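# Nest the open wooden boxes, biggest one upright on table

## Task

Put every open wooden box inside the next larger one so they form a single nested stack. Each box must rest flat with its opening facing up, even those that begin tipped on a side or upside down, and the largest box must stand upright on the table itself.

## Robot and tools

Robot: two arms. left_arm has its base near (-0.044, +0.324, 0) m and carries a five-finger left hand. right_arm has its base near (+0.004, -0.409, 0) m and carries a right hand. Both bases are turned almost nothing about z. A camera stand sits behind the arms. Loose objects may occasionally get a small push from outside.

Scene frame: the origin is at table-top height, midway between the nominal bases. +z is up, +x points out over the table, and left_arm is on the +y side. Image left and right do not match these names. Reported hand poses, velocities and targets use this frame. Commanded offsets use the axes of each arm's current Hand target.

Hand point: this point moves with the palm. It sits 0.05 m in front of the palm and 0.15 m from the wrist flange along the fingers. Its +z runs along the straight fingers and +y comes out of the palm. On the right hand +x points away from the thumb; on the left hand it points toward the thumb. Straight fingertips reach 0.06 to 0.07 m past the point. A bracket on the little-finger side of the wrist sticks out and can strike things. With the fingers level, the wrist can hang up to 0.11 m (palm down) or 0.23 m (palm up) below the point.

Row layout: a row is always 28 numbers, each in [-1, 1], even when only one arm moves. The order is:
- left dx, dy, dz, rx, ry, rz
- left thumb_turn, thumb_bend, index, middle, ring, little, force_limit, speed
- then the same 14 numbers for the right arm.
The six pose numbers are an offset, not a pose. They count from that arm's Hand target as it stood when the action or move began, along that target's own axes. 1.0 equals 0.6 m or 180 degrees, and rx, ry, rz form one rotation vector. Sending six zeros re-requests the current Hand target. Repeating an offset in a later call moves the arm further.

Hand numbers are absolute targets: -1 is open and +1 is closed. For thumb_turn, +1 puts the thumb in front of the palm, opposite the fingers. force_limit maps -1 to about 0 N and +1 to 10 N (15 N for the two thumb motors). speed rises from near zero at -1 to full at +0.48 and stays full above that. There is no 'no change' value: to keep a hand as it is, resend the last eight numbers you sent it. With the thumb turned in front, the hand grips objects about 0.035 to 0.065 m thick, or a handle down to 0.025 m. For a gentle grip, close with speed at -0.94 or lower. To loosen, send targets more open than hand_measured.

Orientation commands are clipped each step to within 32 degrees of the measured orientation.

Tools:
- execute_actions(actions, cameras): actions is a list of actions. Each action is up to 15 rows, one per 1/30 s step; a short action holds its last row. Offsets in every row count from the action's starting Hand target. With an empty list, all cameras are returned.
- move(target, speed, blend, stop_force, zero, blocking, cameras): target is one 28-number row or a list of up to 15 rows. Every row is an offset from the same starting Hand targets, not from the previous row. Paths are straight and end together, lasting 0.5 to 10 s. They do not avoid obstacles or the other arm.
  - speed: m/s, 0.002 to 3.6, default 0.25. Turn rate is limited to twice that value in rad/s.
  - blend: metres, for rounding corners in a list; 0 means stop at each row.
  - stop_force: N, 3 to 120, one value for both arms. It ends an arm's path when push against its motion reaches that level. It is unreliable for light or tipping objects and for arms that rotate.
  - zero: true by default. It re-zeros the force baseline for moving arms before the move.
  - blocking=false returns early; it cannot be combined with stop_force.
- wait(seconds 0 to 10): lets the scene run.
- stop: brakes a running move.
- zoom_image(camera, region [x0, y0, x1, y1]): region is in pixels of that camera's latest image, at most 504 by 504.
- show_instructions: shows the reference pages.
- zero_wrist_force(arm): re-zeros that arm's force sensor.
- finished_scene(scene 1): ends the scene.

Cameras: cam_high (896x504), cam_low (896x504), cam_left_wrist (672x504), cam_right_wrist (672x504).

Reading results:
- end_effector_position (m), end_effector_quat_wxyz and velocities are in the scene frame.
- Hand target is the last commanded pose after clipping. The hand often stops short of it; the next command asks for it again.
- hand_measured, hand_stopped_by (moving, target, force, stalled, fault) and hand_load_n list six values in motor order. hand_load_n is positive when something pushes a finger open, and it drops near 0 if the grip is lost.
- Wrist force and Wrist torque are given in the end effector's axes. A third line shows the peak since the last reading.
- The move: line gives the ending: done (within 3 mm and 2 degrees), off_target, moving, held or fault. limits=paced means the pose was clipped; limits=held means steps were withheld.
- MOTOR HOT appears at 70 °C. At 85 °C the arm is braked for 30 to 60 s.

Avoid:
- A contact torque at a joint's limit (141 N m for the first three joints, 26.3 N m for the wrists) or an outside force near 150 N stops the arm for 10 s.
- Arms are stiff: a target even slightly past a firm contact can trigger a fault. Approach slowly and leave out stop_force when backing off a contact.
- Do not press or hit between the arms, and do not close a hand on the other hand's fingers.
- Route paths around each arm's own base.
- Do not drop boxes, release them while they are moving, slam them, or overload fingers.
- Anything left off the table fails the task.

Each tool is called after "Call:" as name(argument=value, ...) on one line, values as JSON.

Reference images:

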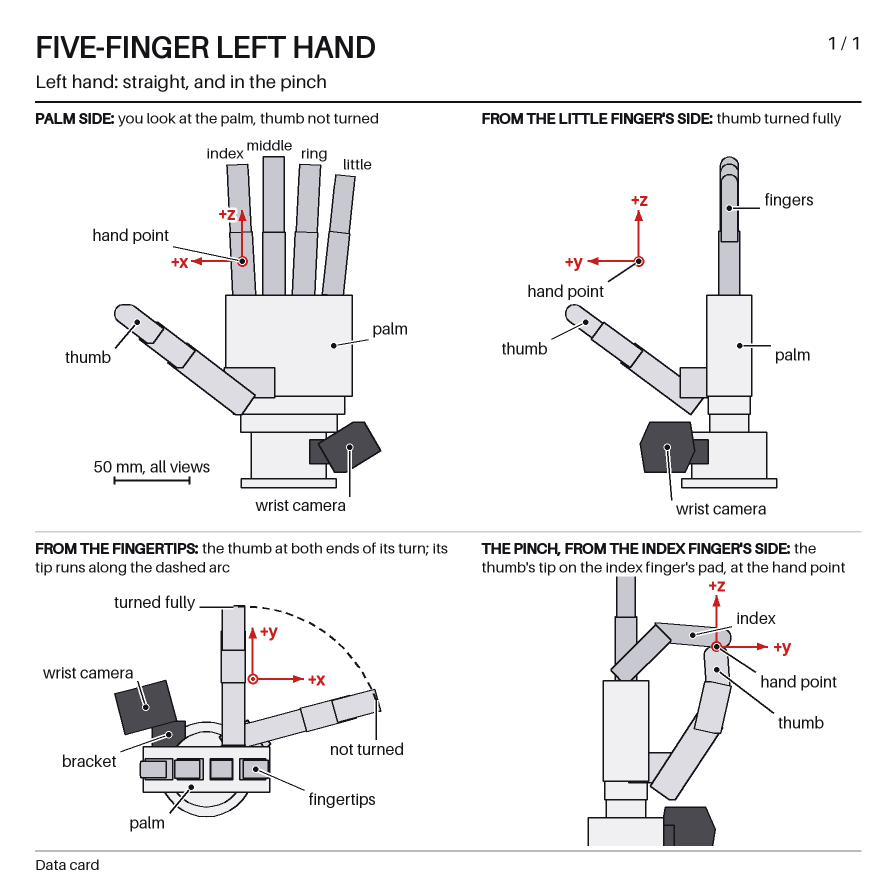

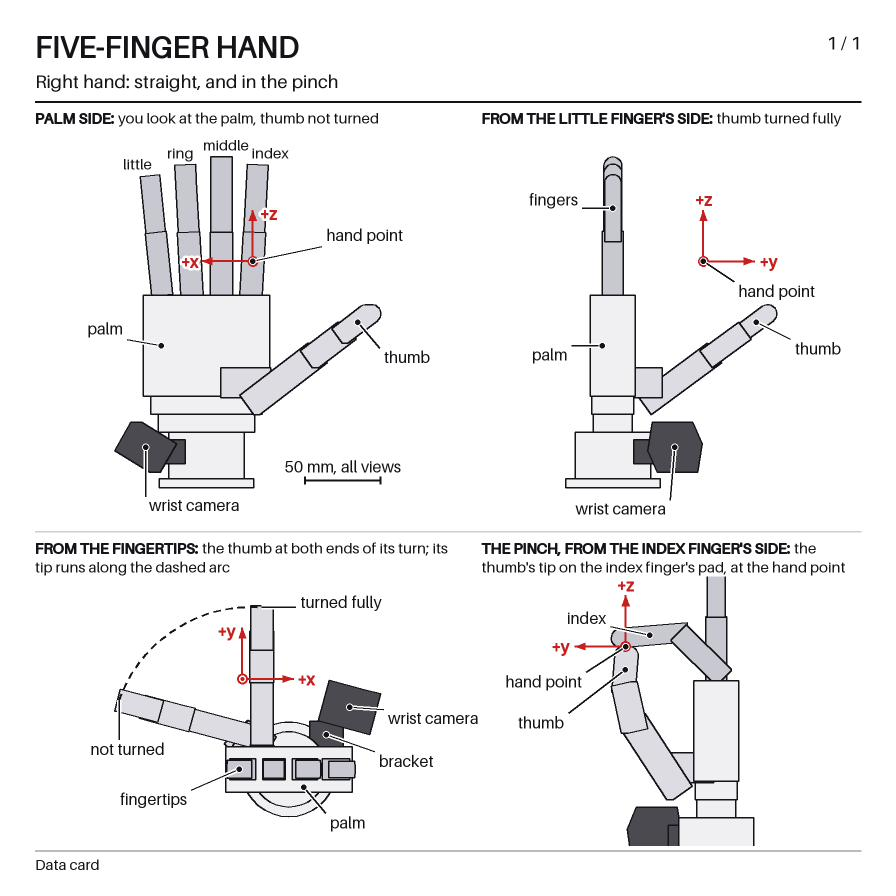

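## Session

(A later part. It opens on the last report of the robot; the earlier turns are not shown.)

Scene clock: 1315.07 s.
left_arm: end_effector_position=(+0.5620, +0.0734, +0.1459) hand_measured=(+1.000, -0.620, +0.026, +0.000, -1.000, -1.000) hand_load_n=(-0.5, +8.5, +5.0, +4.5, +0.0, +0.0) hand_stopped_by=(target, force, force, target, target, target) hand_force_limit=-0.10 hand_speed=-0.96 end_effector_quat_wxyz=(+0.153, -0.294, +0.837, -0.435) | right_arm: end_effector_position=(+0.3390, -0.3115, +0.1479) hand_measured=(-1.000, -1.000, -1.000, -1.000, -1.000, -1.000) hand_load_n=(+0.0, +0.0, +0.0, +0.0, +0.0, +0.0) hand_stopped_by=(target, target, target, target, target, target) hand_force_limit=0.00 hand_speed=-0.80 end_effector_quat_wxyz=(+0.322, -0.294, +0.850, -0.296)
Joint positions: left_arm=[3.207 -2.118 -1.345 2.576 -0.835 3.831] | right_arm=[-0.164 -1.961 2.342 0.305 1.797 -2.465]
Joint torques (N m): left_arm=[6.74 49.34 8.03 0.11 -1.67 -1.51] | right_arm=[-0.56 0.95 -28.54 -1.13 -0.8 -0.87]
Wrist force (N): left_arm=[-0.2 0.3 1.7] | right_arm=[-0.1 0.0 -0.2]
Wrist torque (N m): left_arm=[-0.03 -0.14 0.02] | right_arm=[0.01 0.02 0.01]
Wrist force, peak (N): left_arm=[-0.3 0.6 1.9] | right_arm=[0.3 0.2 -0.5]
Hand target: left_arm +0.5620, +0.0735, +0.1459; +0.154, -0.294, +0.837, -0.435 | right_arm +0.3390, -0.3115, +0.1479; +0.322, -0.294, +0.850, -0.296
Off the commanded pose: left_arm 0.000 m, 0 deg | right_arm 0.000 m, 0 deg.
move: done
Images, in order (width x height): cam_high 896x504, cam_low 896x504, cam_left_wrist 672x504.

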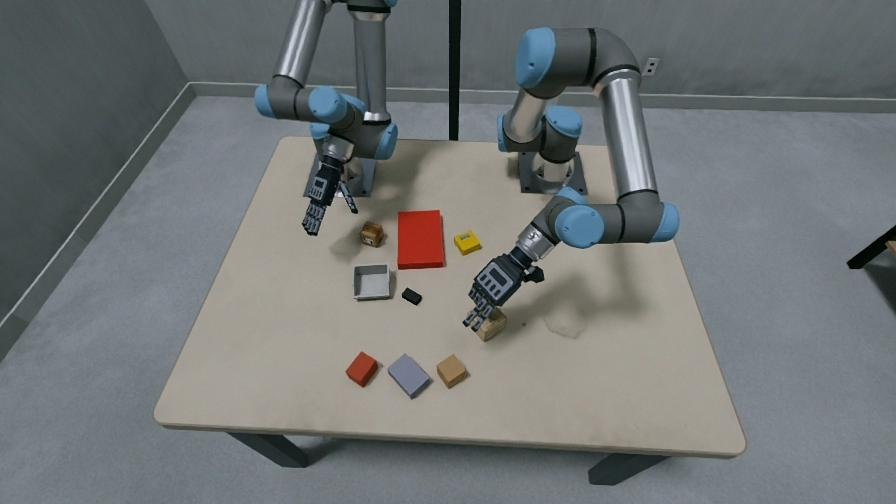

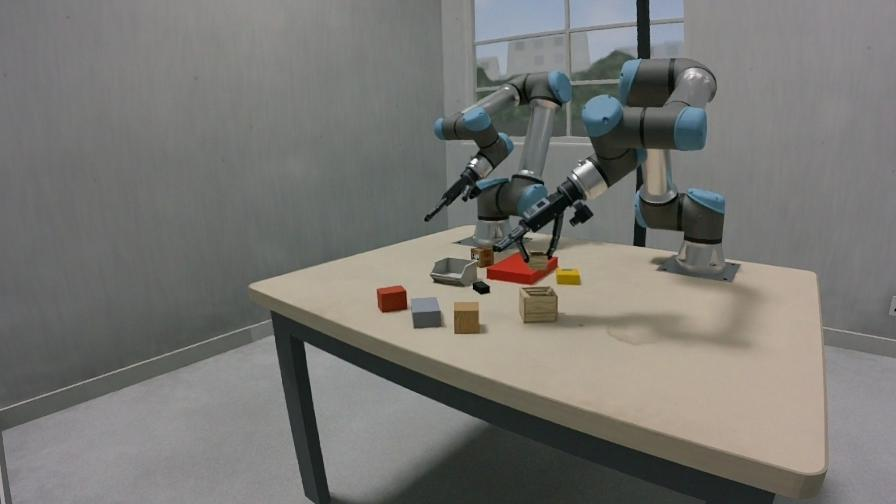

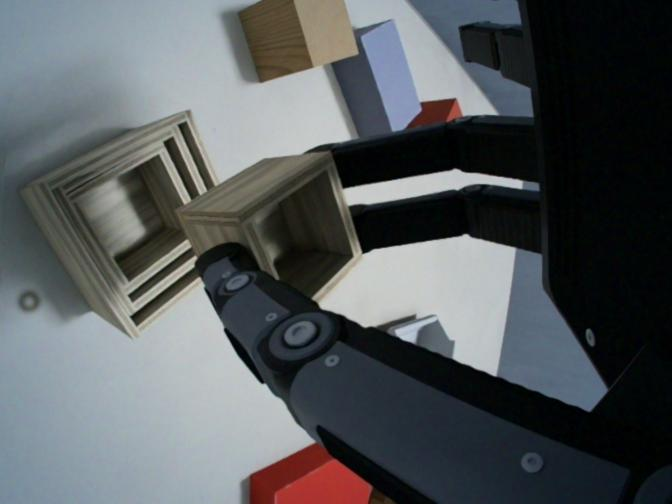

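Call:
move(target=[-0.004,0.0662,0.0362,0,0,0,1,0.3,0.15,0,-1,-1,-0.1,-0.96,0,0,0,0,0,0,-1,-1,-1,-1,-1,-1,0,-0.8], speed=0.05, cameras=["cam_high","cam_low","cam_left_wrist"])

Call:
zoom_image(camera="cam_low", region=[505, 265, 575, 325])

Call:
zoom_image(camera="cam_low", region=[515, 265, 565, 305])

Call:
zoom_image(camera="cam_left_wrist", region=[80, 100, 300, 340])

Call:
zoom_image(camera="cam_left_wrist", region=[170, 140, 370, 310])

Call:
zoom_image(camera="cam_high", region=[460, 295, 520, 345])

Scene clock: 1350.00 s.
left_arm: end_effector_position=(+0.5607, +0.0790, +0.1007) hand_measured=(+1.000, -0.620, +0.026, +0.000, -1.000, -1.000) hand_load_n=(-0.5, +8.5, +5.0, +4.5, +0.0, +0.0) hand_stopped_by=(target, force, force, target, target, target) hand_force_limit=-0.10 hand_speed=-0.96 end_effector_quat_wxyz=(+0.153, -0.294, +0.837, -0.435) | right_arm: end_effector_position=(+0.3390, -0.3115, +0.1479) hand_measured=(-1.000, -1.000, -1.000, -1.000, -1.000, -1.000) hand_load_n=(+0.0, +0.0, +0.0, +0.0, +0.0, +0.0) hand_stopped_by=(target, target, target, target, target, target) hand_force_limit=0.00 hand_speed=-0.80 end_effector_quat_wxyz=(+0.322, -0.294, +0.850, -0.296)
Joint positions: left_arm=[3.218 -2.153 -1.412 2.671 -0.828 3.842] | right_arm=[-0.164 -1.961 2.342 0.305 1.797 -2.465]
Joint torques (N m): left_arm=[-3.35 50.72 25.67 -2.71 2.04 -1.11] | right_arm=[-0.1 0.57 -28.94 -1.14 -0.75 -0.79]
Wrist force (N): left_arm=[-0.3 0.1 1.8] | right_arm=[0.0 0.0 -0.2]
Wrist torque (N m): left_arm=[-0.06 -0.13 -0.08] | right_arm=[0.01 0.00 0.01]
Wrist force, peak (N): left_arm=[-0.4 0.6 2.1] | right_arm=[0.3 -0.1 -0.5]
Hand target: left_arm +0.5607, +0.0789, +0.1009; +0.154, -0.294, +0.837, -0.435 | right_arm +0.3390, -0.3115, +0.1479; +0.322, -0.294, +0.850, -0.296
Off the commanded pose: left_arm 0.000 m, 0 deg | right_arm 0.000 m, 0 deg.
move: done
Images, in order (width x height): cam_high 896x504, cam_low 896x504, cam_left_wrist 672x504.

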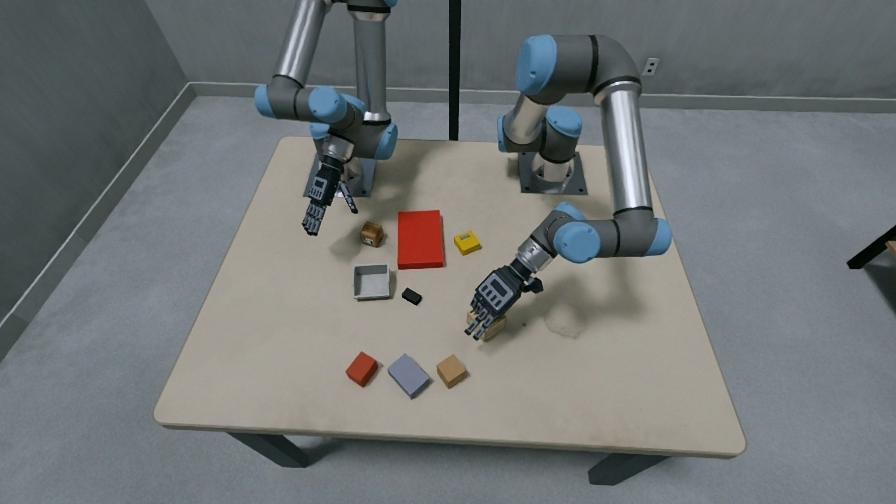

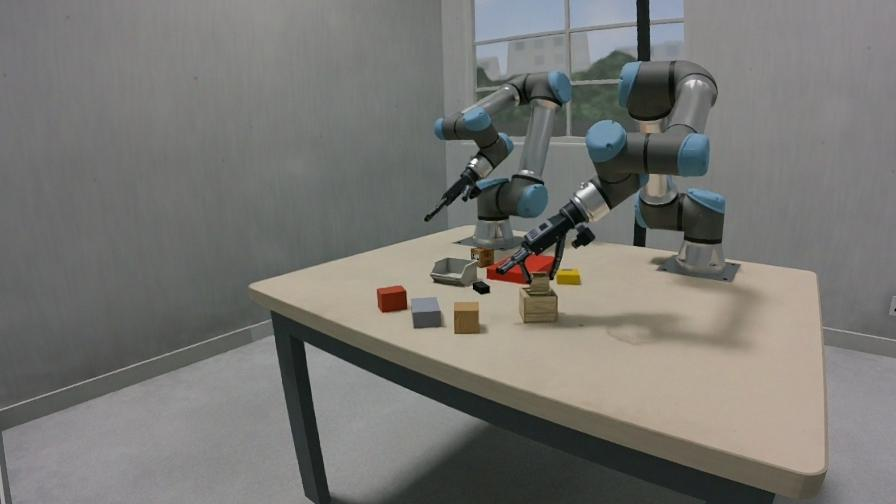

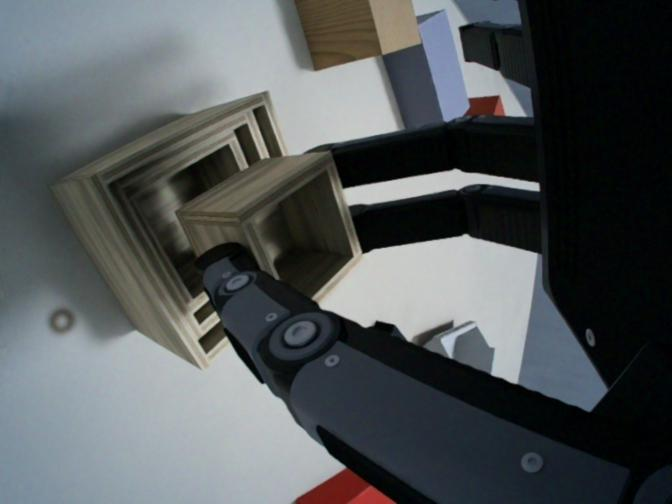

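Scaled by 7.200 from the camera's 896x504 image, which has a finer 1280x720 frame.

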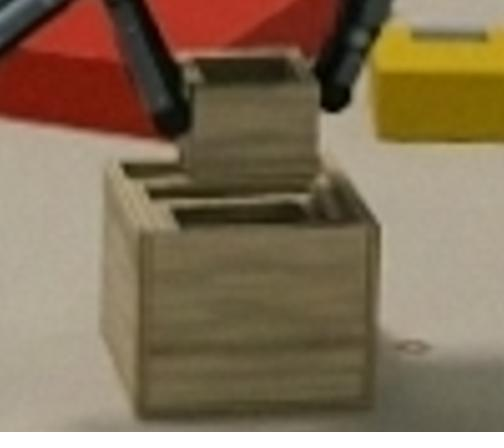

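Scaled by 10.080 from the camera's 896x504 image, which has a finer 1280x720 frame.

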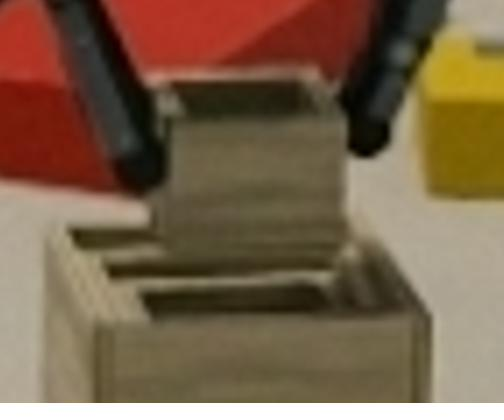

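Scaled by 2.100 from the camera's 672x504 image, which has a finer 960x720 frame.

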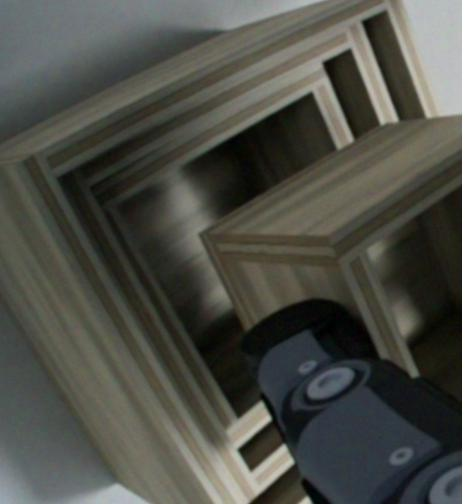

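Scaled by 2.520 from the camera's 672x504 image, which has a finer 960x720 frame.

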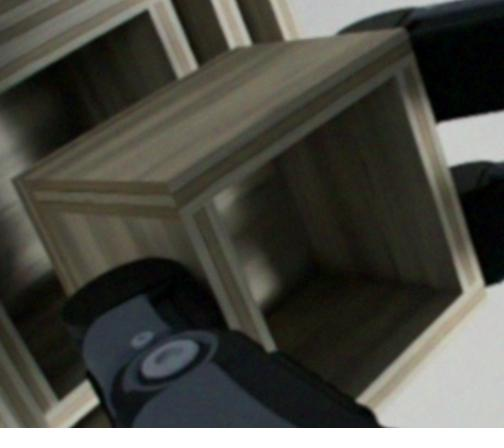

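Scaled by 8.400 from the camera's 896x504 image, which has a finer 1280x720 frame.

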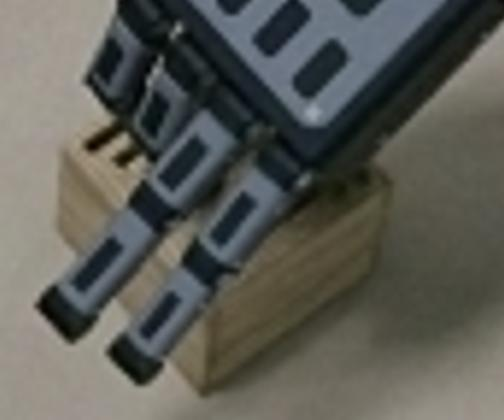

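Call:
move(target=[-0.0058,0.0182,0.0148,0,0,0,1,0.3,0.15,0,-1,-1,-0.1,-0.96,0,0,0,0,0,0,-1,-1,-1,-1,-1,-1,0,-0.8], speed=0.03, stop_force=3, cameras=["cam_high","cam_low","cam_left_wrist"])

Call:
zoom_image(camera="cam_low", region=[515, 270, 565, 310])

Call:
zoom_image(camera="cam_left_wrist", region=[100, 100, 320, 340])

Call:
zoom_image(camera="cam_high", region=[460, 295, 520, 345])

Scene clock: 1364.93 s.
left_arm: end_effector_position=(+0.5641, +0.0803, +0.0869) hand_measured=(+1.000, -0.620, +0.026, +0.000, -1.000, -1.000) hand_load_n=(-0.5, +8.5, +5.5, +4.5, +0.0, +0.0) hand_stopped_by=(target, force, force, target, target, target) hand_force_limit=-0.10 hand_speed=-0.96 end_effector_quat_wxyz=(+0.154, -0.294, +0.837, -0.435) | right_arm: end_effector_position=(+0.3390, -0.3115, +0.1479) hand_measured=(-1.000, -1.000, -1.000, -1.000, -1.000, -1.000) hand_load_n=(+0.0, +0.0, +0.0, +0.0, +0.0, +0.0) hand_stopped_by=(target, target, target, target, target, target) hand_force_limit=0.00 hand_speed=-0.80 end_effector_quat_wxyz=(+0.322, -0.294, +0.850, -0.296)
Joint positions: left_arm=[3.22 -2.174 -1.416 2.695 -0.827 3.844] | right_arm=[-0.164 -1.961 2.342 0.305 1.797 -2.465]
Joint torques (N m): left_arm=[-4.57 50.69 25.02 -2.69 1.15 -1.3] | right_arm=[-0.25 0.96 -28.41 -1.2 -0.81 -0.92]
Wrist force (N): left_arm=[-0.3 0.2 1.8] | right_arm=[-0.1 0.1 -0.2]
Wrist torque (N m): left_arm=[-0.05 -0.12 -0.08] | right_arm=[0.02 0.02 0.00]
Wrist force, peak (N): left_arm=[-0.3 0.4 2.0] | right_arm=[0.0 0.2 -0.5]
Hand target: left_arm +0.5641, +0.0803, +0.0869; +0.154, -0.294, +0.837, -0.435 | right_arm +0.3390, -0.3115, +0.1479; +0.322, -0.294, +0.850, -0.296
Off the commanded pose: left_arm 0.000 m, 0 deg | right_arm 0.000 m, 0 deg.
move: done
Images, in order (width x height): cam_high 896x504, cam_low 896x504, cam_left_wrist 672x504.

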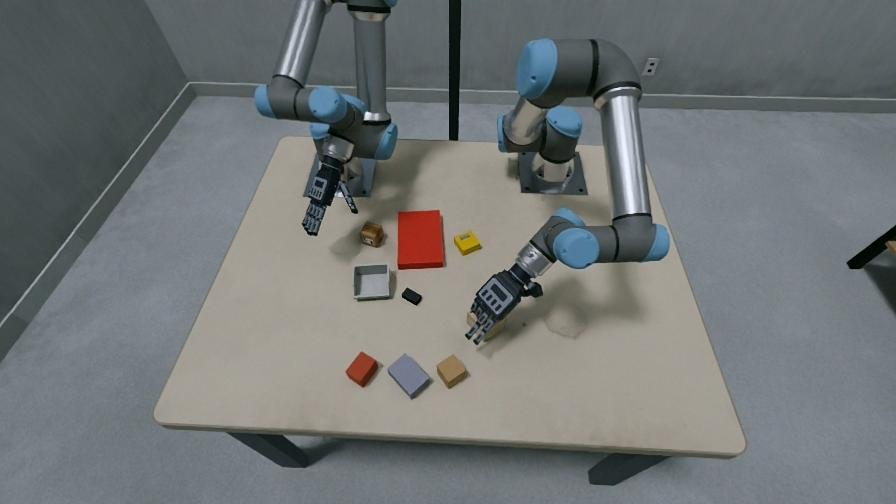

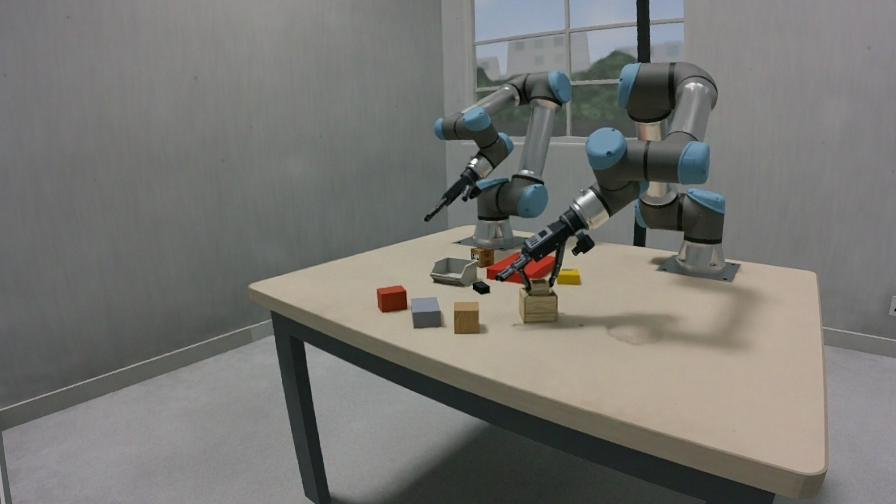

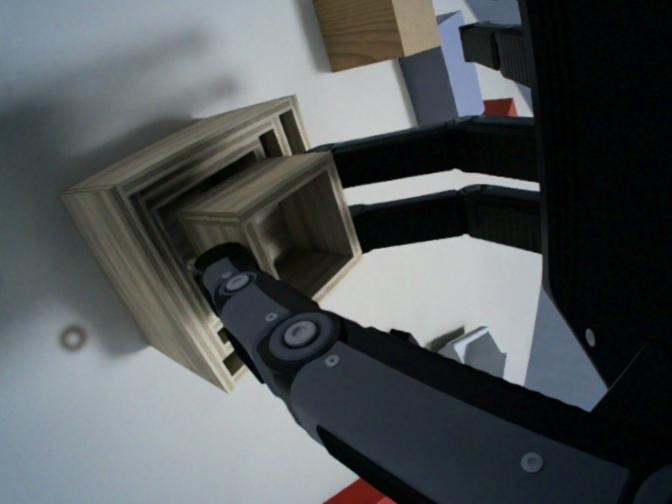

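Scaled by 10.080 from the camera's 896x504 image, which has a finer 1280x720 frame.

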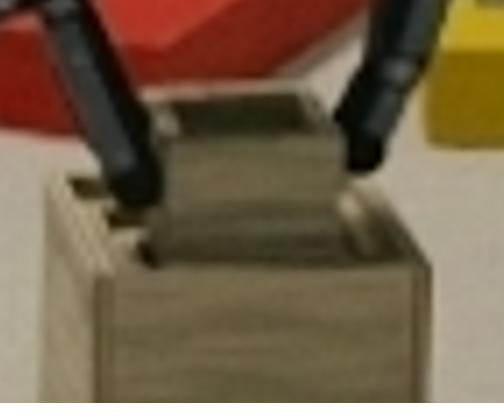

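Scaled by 2.100 from the camera's 672x504 image, which has a finer 960x720 frame.

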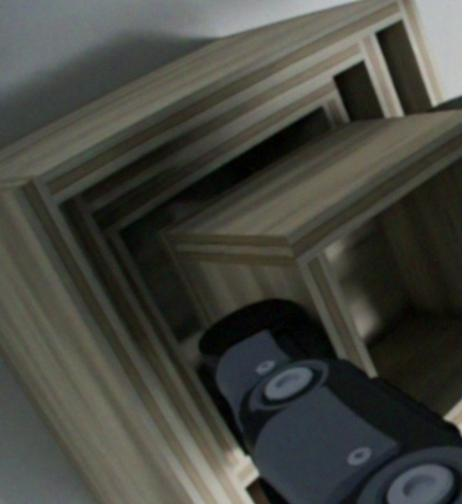

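Scaled by 8.400 from the camera's 896x504 image, which has a finer 1280x720 frame.

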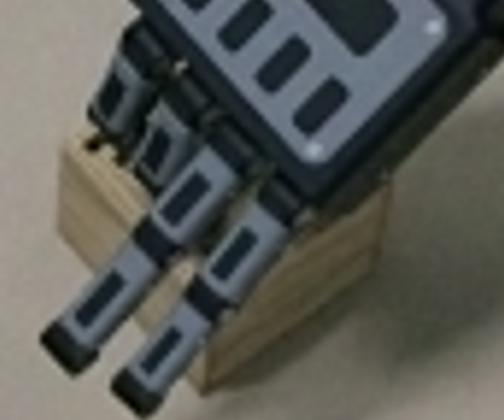

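Call:
move(target=[0.0013,0.0149,0.0104,0,0,0,1,0.3,0.15,0,-1,-1,-0.1,-0.96,0,0,0,0,0,0,-1,-1,-1,-1,-1,-1,0,-0.8], speed=0.012, stop_force=3, cameras=["cam_high","cam_low","cam_left_wrist"])

Call:
zoom_image(camera="cam_low", region=[515, 270, 565, 310])

Call:
zoom_image(camera="cam_left_wrist", region=[120, 110, 320, 330])

Scene clock: 1381.87 s.
left_arm: end_effector_position=(+0.5634, +0.0798, +0.0759) hand_measured=(+1.000, -0.620, +0.026, +0.000, -1.000, -1.000) hand_load_n=(+0.0, +8.5, +5.0, +5.0, +0.0, +0.0) hand_stopped_by=(target, force, force, target, target, target) hand_force_limit=-0.10 hand_speed=-0.96 end_effector_quat_wxyz=(+0.153, -0.294, +0.837, -0.435) | right_arm: end_effector_position=(+0.3390, -0.3115, +0.1479) hand_measured=(-1.000, -1.000, -1.000, -1.000, -1.000, -1.000) hand_load_n=(+0.0, +0.0, +0.0, +0.0, +0.0, +0.0) hand_stopped_by=(target, target, target, target, target, target) hand_force_limit=0.00 hand_speed=-0.80 end_effector_quat_wxyz=(+0.322, -0.294, +0.850, -0.296)
Joint positions: left_arm=[3.22 -2.185 -1.43 2.72 -0.827 3.844] | right_arm=[-0.164 -1.961 2.342 0.305 1.797 -2.465]
Joint torques (N m): left_arm=[-5.12 47.58 23.97 -2.7 -1.52 -1.23] | right_arm=[0 0.93 -28.52 -1.24 -0.82 -0.84]
Wrist force (N): left_arm=[-0.3 0.2 1.8] | right_arm=[0.0 -0.1 -0.3]
Wrist torque (N m): left_arm=[-0.03 -0.14 -0.01] | right_arm=[0.00 0.01 0.01]
Wrist force, peak (N): left_arm=[-0.7 -2.3 0.2] | right_arm=[0.2 -0.1 -0.5]
Hand target: left_arm +0.5635, +0.0798, +0.0760; +0.154, -0.294, +0.837, -0.435 | right_arm +0.3390, -0.3115, +0.1479; +0.322, -0.294, +0.850, -0.296
Off the commanded pose: left_arm 0.000 m, 0 deg | right_arm 0.000 m, 0 deg.
move: done
Images, in order (width x height): cam_high 896x504, cam_low 896x504, cam_left_wrist 672x504.

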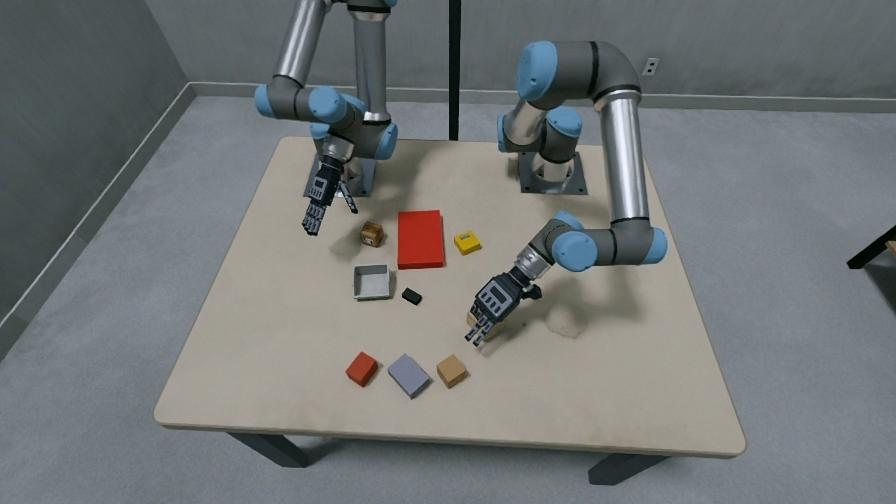

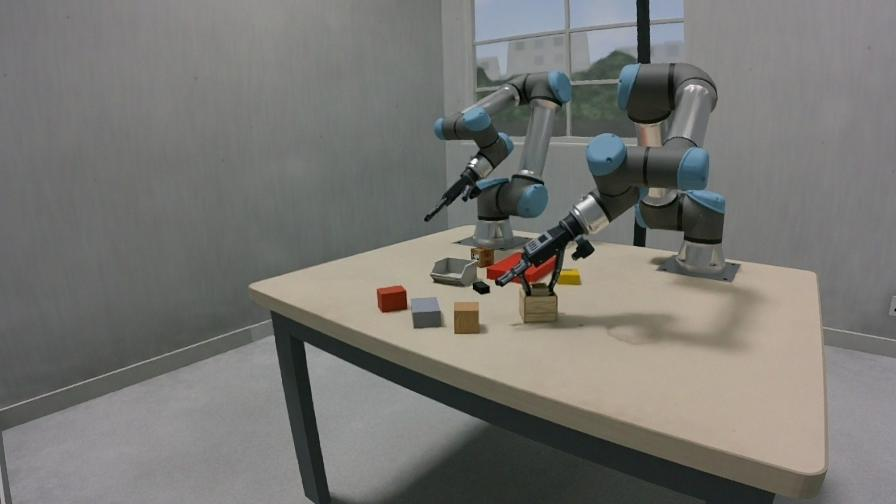

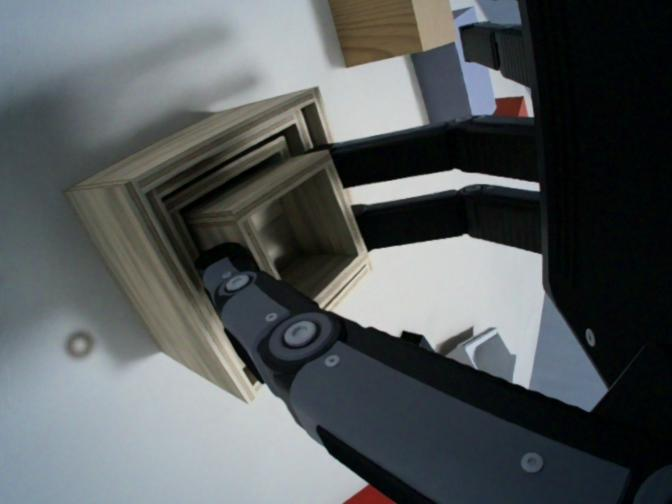

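Scaled by 10.080 from the camera's 896x504 image, which has a finer 1280x720 frame.

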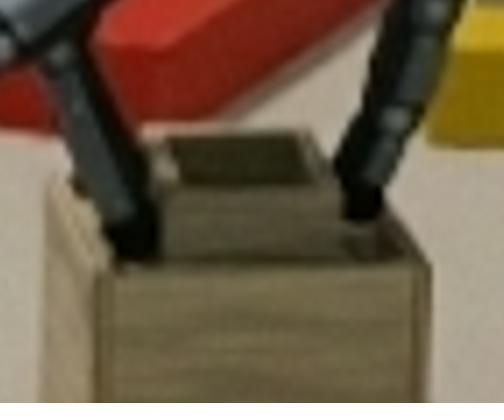

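Scaled by 2.291 from the camera's 672x504 image, which has a finer 960x720 frame.

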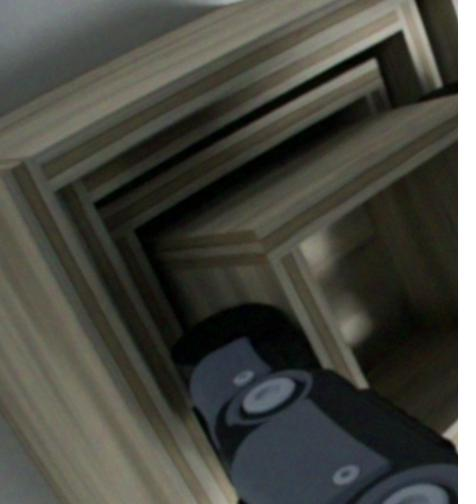

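Call:
zoom_image(camera="cam_low", region=[518, 278, 548, 302])

Call:
zoom_image(camera="cam_left_wrist", region=[120, 130, 260, 280])

Call:
zoom_image(camera="cam_left_wrist", region=[230, 80, 390, 290])

Scaled by 16.800 from the camera's 896x504 image, which has a finer 1280x720 frame.

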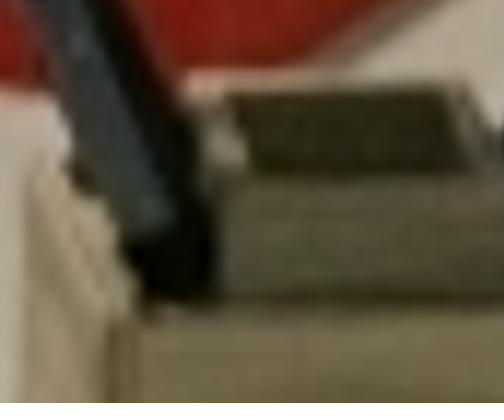

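Scaled by 3.360 from the camera's 672x504 image, which has a finer 960x720 frame.

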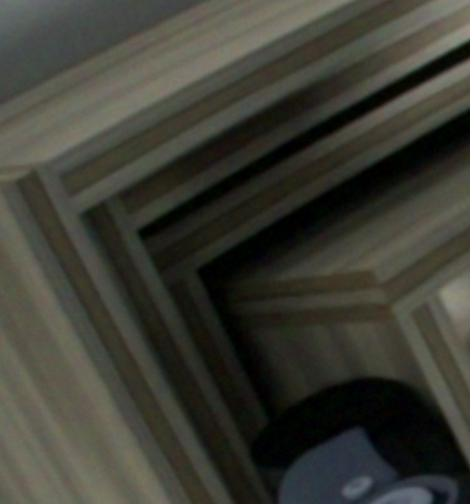

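Scaled by 2.400 from the camera's 672x504 image, which has a finer 960x720 frame.

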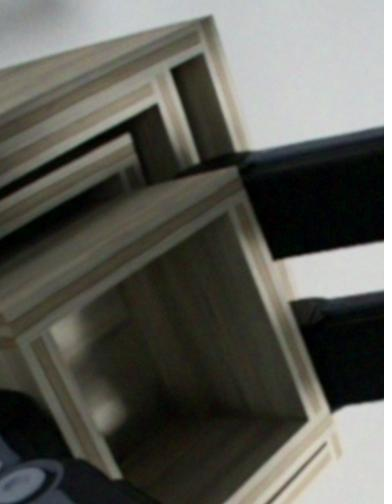

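Call:
move(target=[0,0.0027,0.0019,0,0,0,1,0.3,0.15,0,-1,-1,-0.1,-0.96,0,0,0,0,0,0,-1,-1,-1,-1,-1,-1,0,-0.8], speed=0.008, stop_force=3)

Call:
move(target=[0,0,0,0,0,0,1,-0.7,0.15,0,-1,-1,-0.1,-0.98,0,0,0,0,0,0,-1,-1,-1,-1,-1,-1,0,-0.8], speed=0.03, cameras=["cam_high","cam_low","cam_left_wrist"])

Call:
zoom_image(camera="cam_low", region=[515, 270, 565, 310])

Call:
zoom_image(camera="cam_left_wrist", region=[120, 80, 390, 330])

Scene clock: 1401.27 s.
left_arm: end_effector_position=(+0.5635, +0.0798, +0.0740) hand_measured=(+1.000, -0.620, +0.026, +0.000, -1.000, -1.000) hand_load_n=(-0.5, +8.5, +5.0, +5.0, +0.0, +0.0) hand_stopped_by=(target, force, force, target, target, target) hand_force_limit=-0.10 hand_speed=-0.96 end_effector_quat_wxyz=(+0.154, -0.294, +0.837, -0.435) | right_arm: end_effector_position=(+0.3390, -0.3115, +0.1479) hand_measured=(-1.000, -1.000, -1.000, -1.000, -1.000, -1.000) hand_load_n=(+0.0, +0.0, +0.0, +0.0, +0.0, +0.0) hand_stopped_by=(target, target, target, target, target, target) hand_force_limit=0.00 hand_speed=-0.80 end_effector_quat_wxyz=(+0.322, -0.294, +0.850, -0.296)
Joint positions: left_arm=[3.22 -2.187 -1.432 2.724 -0.827 3.844] | right_arm=[-0.164 -1.961 2.342 0.305 1.797 -2.465]
Joint torques (N m): left_arm=[3.5 33.92 10.76 -2.07 -0.24 0.09] | right_arm=[-0.24 1.61 -28.89 -1.35 -0.77 -0.91]
Wrist force (N): left_arm=[-0.3 0.0 1.8] | right_arm=[-0.2 0.2 -0.1]
Wrist torque (N m): left_arm=[-0.07 -0.12 -0.01] | right_arm=[0.04 0.03 0.01]
Wrist force, peak (N): left_arm=[-0.4 0.2 2.1] | right_arm=[0.0 -0.3 -0.5]
Hand target: left_arm +0.5635, +0.0798, +0.0740; +0.154, -0.294, +0.837, -0.435 | right_arm +0.3390, -0.3115, +0.1479; +0.322, -0.294, +0.850, -0.296
Off the commanded pose: left_arm 0.000 m, 0 deg | right_arm 0.000 m, 0 deg.
move: done

Scene clock: 1404.07 s.
left_arm: end_effector_position=(+0.5635, +0.0798, +0.0740) hand_measured=(+1.000, -0.700, +0.026, +0.000, -1.000, -1.000) hand_load_n=(+0.0, -1.5, +0.0, +0.0, +0.0, +0.0) hand_stopped_by=(target, moving, force, target, target, target) hand_force_limit=-0.10 hand_speed=-0.98 end_effector_quat_wxyz=(+0.154, -0.294, +0.837, -0.435) | right_arm: end_effector_position=(+0.3390, -0.3115, +0.1479) hand_measured=(-1.000, -1.000, -1.000, -1.000, -1.000, -1.000) hand_load_n=(+0.0, +0.0, +0.0, +0.0, +0.0, +0.0) hand_stopped_by=(target, target, target, target, target, target) hand_force_limit=0.00 hand_speed=-0.80 end_effector_quat_wxyz=(+0.322, -0.294, +0.850, -0.296)
Joint positions: left_arm=[3.22 -2.187 -1.432 2.724 -0.827 3.844] | right_arm=[-0.164 -1.961 2.342 0.305 1.797 -2.465]
Joint torques (N m): left_arm=[4.13 49.36 24.66 -2.49 0.43 0.44] | right_arm=[-0.03 1.3 -29.18 -1.28 -0.79 -0.85]
Wrist force (N): left_arm=[-0.3 -1.6 2.0] | right_arm=[0.2 0.1 -0.2]
Wrist torque (N m): left_arm=[-0.12 -0.11 0.00] | right_arm=[0.02 -0.02 0.02]
Wrist force, peak (N): left_arm=[-0.3 -1.6 2.0] | right_arm=[-0.1 0.1 -0.5]
Hand target: left_arm +0.5635, +0.0798, +0.0740; +0.154, -0.294, +0.837, -0.435 | right_arm +0.3390, -0.3115, +0.1479; +0.322, -0.294, +0.850, -0.296
Off the commanded pose: left_arm 0.000 m, 0 deg | right_arm 0.000 m, 0 deg.
move: done
Images, in order (width x height): cam_high 896x504, cam_low 896x504, cam_left_wrist 672x504.

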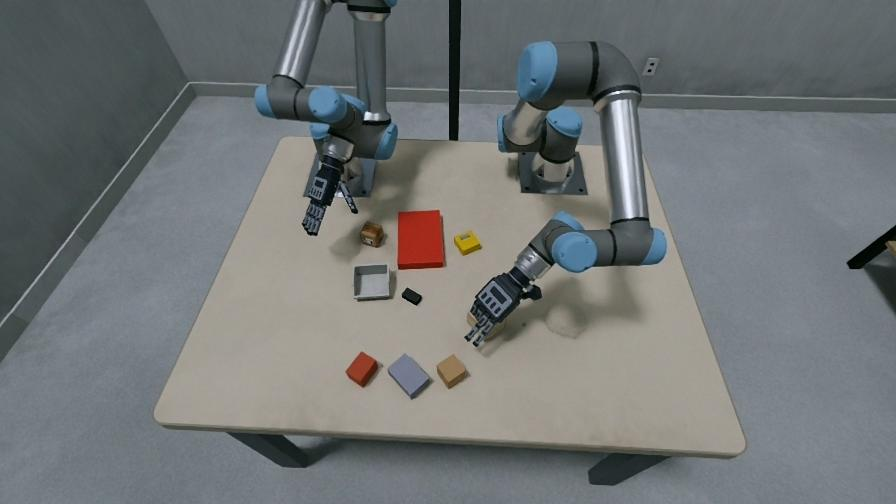

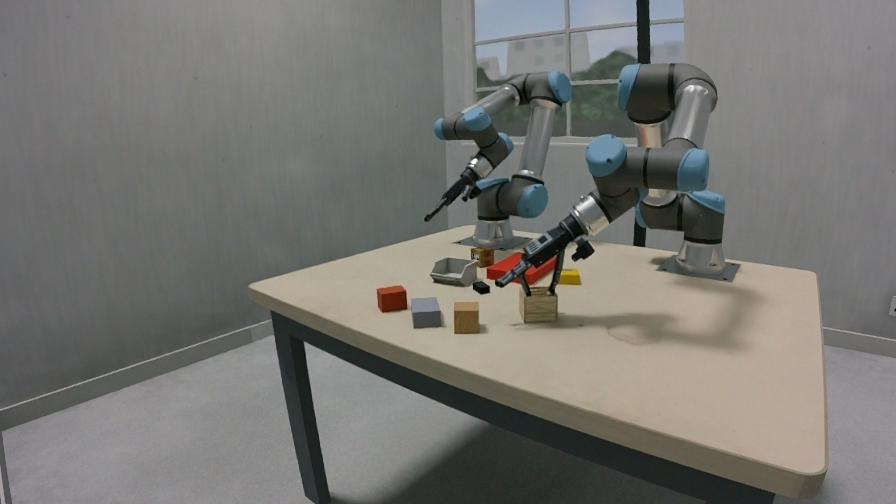

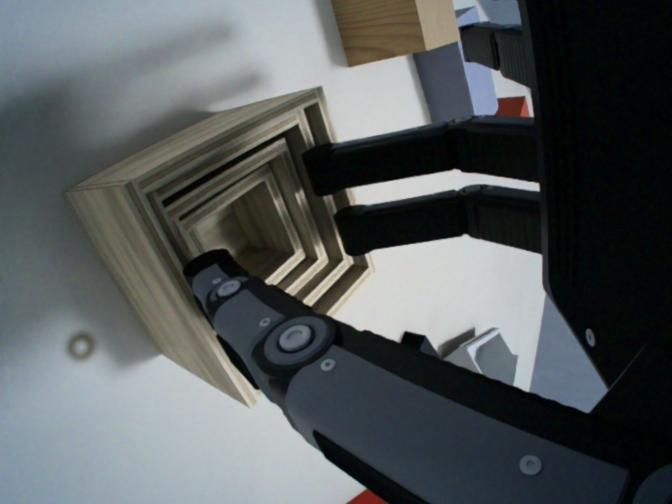

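Scaled by 10.080 from the camera's 896x504 image, which has a finer 1280x720 frame.

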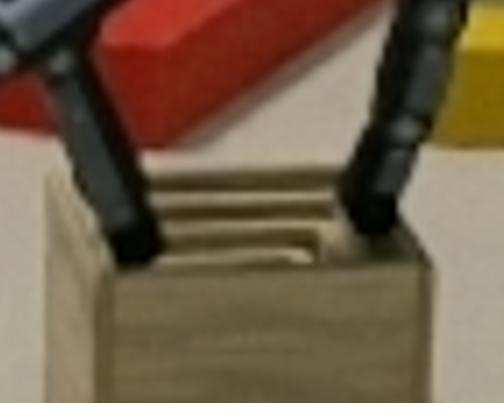

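Scaled by 1.867 from the camera's 672x504 image, which has a finer 960x720 frame.

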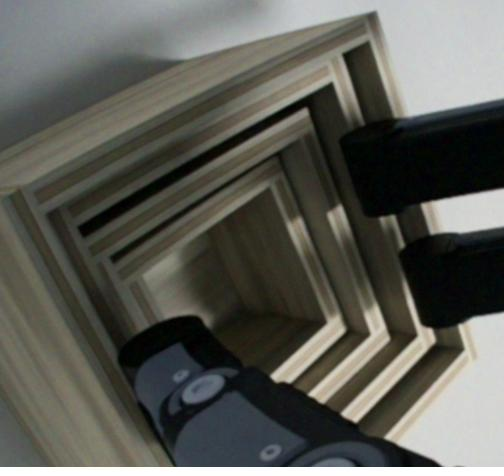

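Call:
move(target=[[0,-0.0137,-0.0096,0,0,0,1,-0.7,0.15,0,-1,-1,-0.1,-0.98,0,0,0,0,0,0,-1,-1,-1,-1,-1,-1,0,-0.8],[0,-0.1365,-0.0957,0,0,0,1,-0.7,0.15,0,-1,-1,-0.1,-0.98,0,0,0,0,0,0,-1,-1,-1,-1,-1,-1,0,-0.8]], speed=[0.02, 0.12], blend=[0.003, 0], cameras=["cam_high","cam_low","cam_left_wrist"])

Call:
zoom_image(camera="cam_low", region=[510, 280, 570, 328])

Call:
zoom_image(camera="cam_left_wrist", region=[0, 80, 270, 350])

Scene clock: 1411.73 s.
left_arm: end_effector_position=(+0.5635, +0.0798, +0.1741) hand_measured=(+1.000, -0.700, +0.026, +0.000, -1.000, -1.000) hand_load_n=(+0.0, +0.0, +0.0, +0.0, +0.0, +0.0) hand_stopped_by=(target, target, force, target, target, target) hand_force_limit=-0.10 hand_speed=-0.98 end_effector_quat_wxyz=(+0.154, -0.294, +0.837, -0.435) | right_arm: end_effector_position=(+0.3390, -0.3115, +0.1479) hand_measured=(-1.000, -1.000, -1.000, -1.000, -1.000, -1.000) hand_load_n=(+0.0, +0.0, +0.0, +0.0, +0.0, +0.0) hand_stopped_by=(target, target, target, target, target, target) hand_force_limit=0.00 hand_speed=-0.80 end_effector_quat_wxyz=(+0.322, -0.294, +0.850, -0.296)
Joint positions: left_arm=[3.22 -2.1 -1.299 2.505 -0.827 3.844] | right_arm=[-0.164 -1.961 2.342 0.305 1.797 -2.465]
Joint torques (N m): left_arm=[-3.86 26.72 9.34 -0.79 -1.51 1.14] | right_arm=[-1.44 0.84 -29.39 -1.27 -0.78 -0.82]
Wrist force (N): left_arm=[-0.2 0.2 1.7] | right_arm=[0.3 -0.2 -0.3]
Wrist torque (N m): left_arm=[-0.05 -0.12 0.01] | right_arm=[-0.01 -0.04 0.02]
Wrist force, peak (N): left_arm=[-0.1 -1.5 2.2] | right_arm=[0.0 0.0 -0.5]
Hand target: left_arm +0.5634, +0.0798, +0.1740; +0.154, -0.294, +0.837, -0.435 | right_arm +0.3390, -0.3115, +0.1479; +0.322, -0.294, +0.850, -0.296
Off the commanded pose: left_arm 0.000 m, 0 deg | right_arm 0.000 m, 0 deg.
move: done
Images, in order (width x height): cam_high 896x504, cam_low 896x504, cam_left_wrist 672x504.

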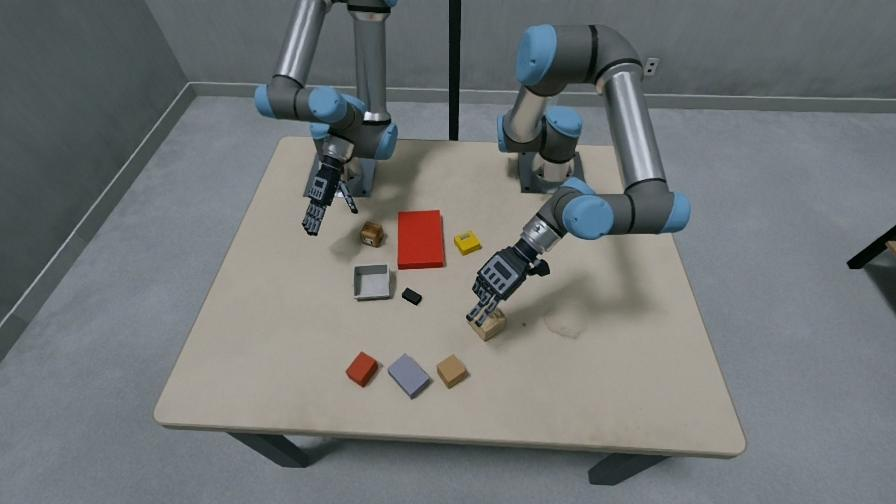

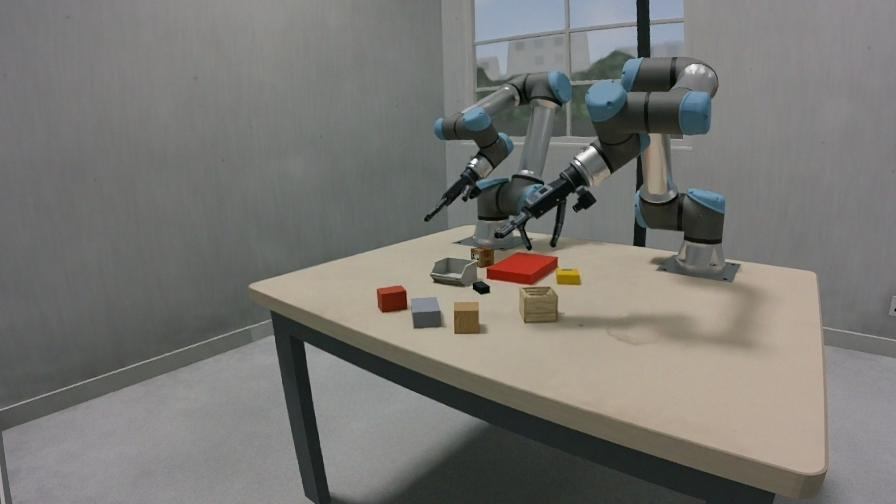

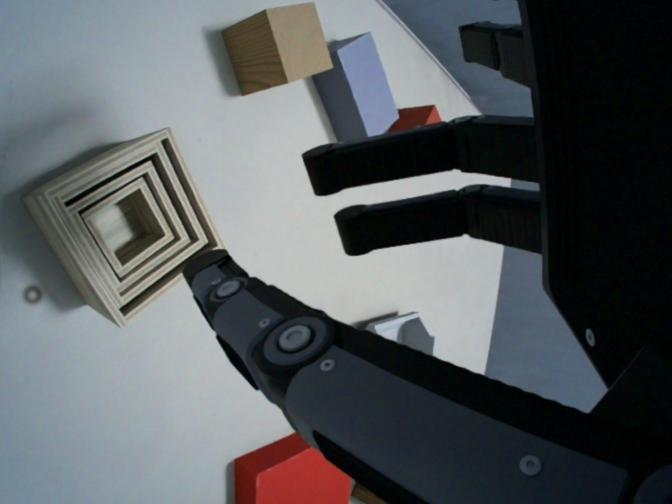

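Scaled by 8.400 from the camera's 896x504 image, which has a finer 1280x720 frame.

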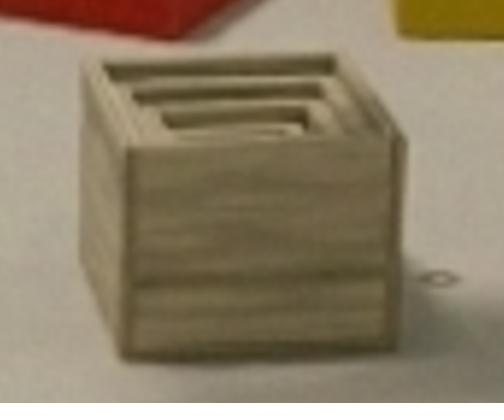

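Scaled by 1.867 from the camera's 672x504 image, which has a finer 960x720 frame.

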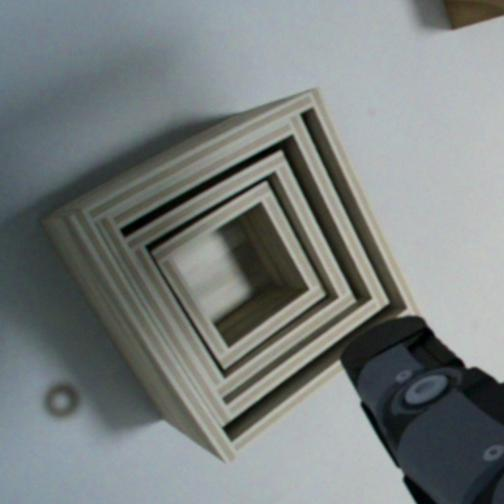

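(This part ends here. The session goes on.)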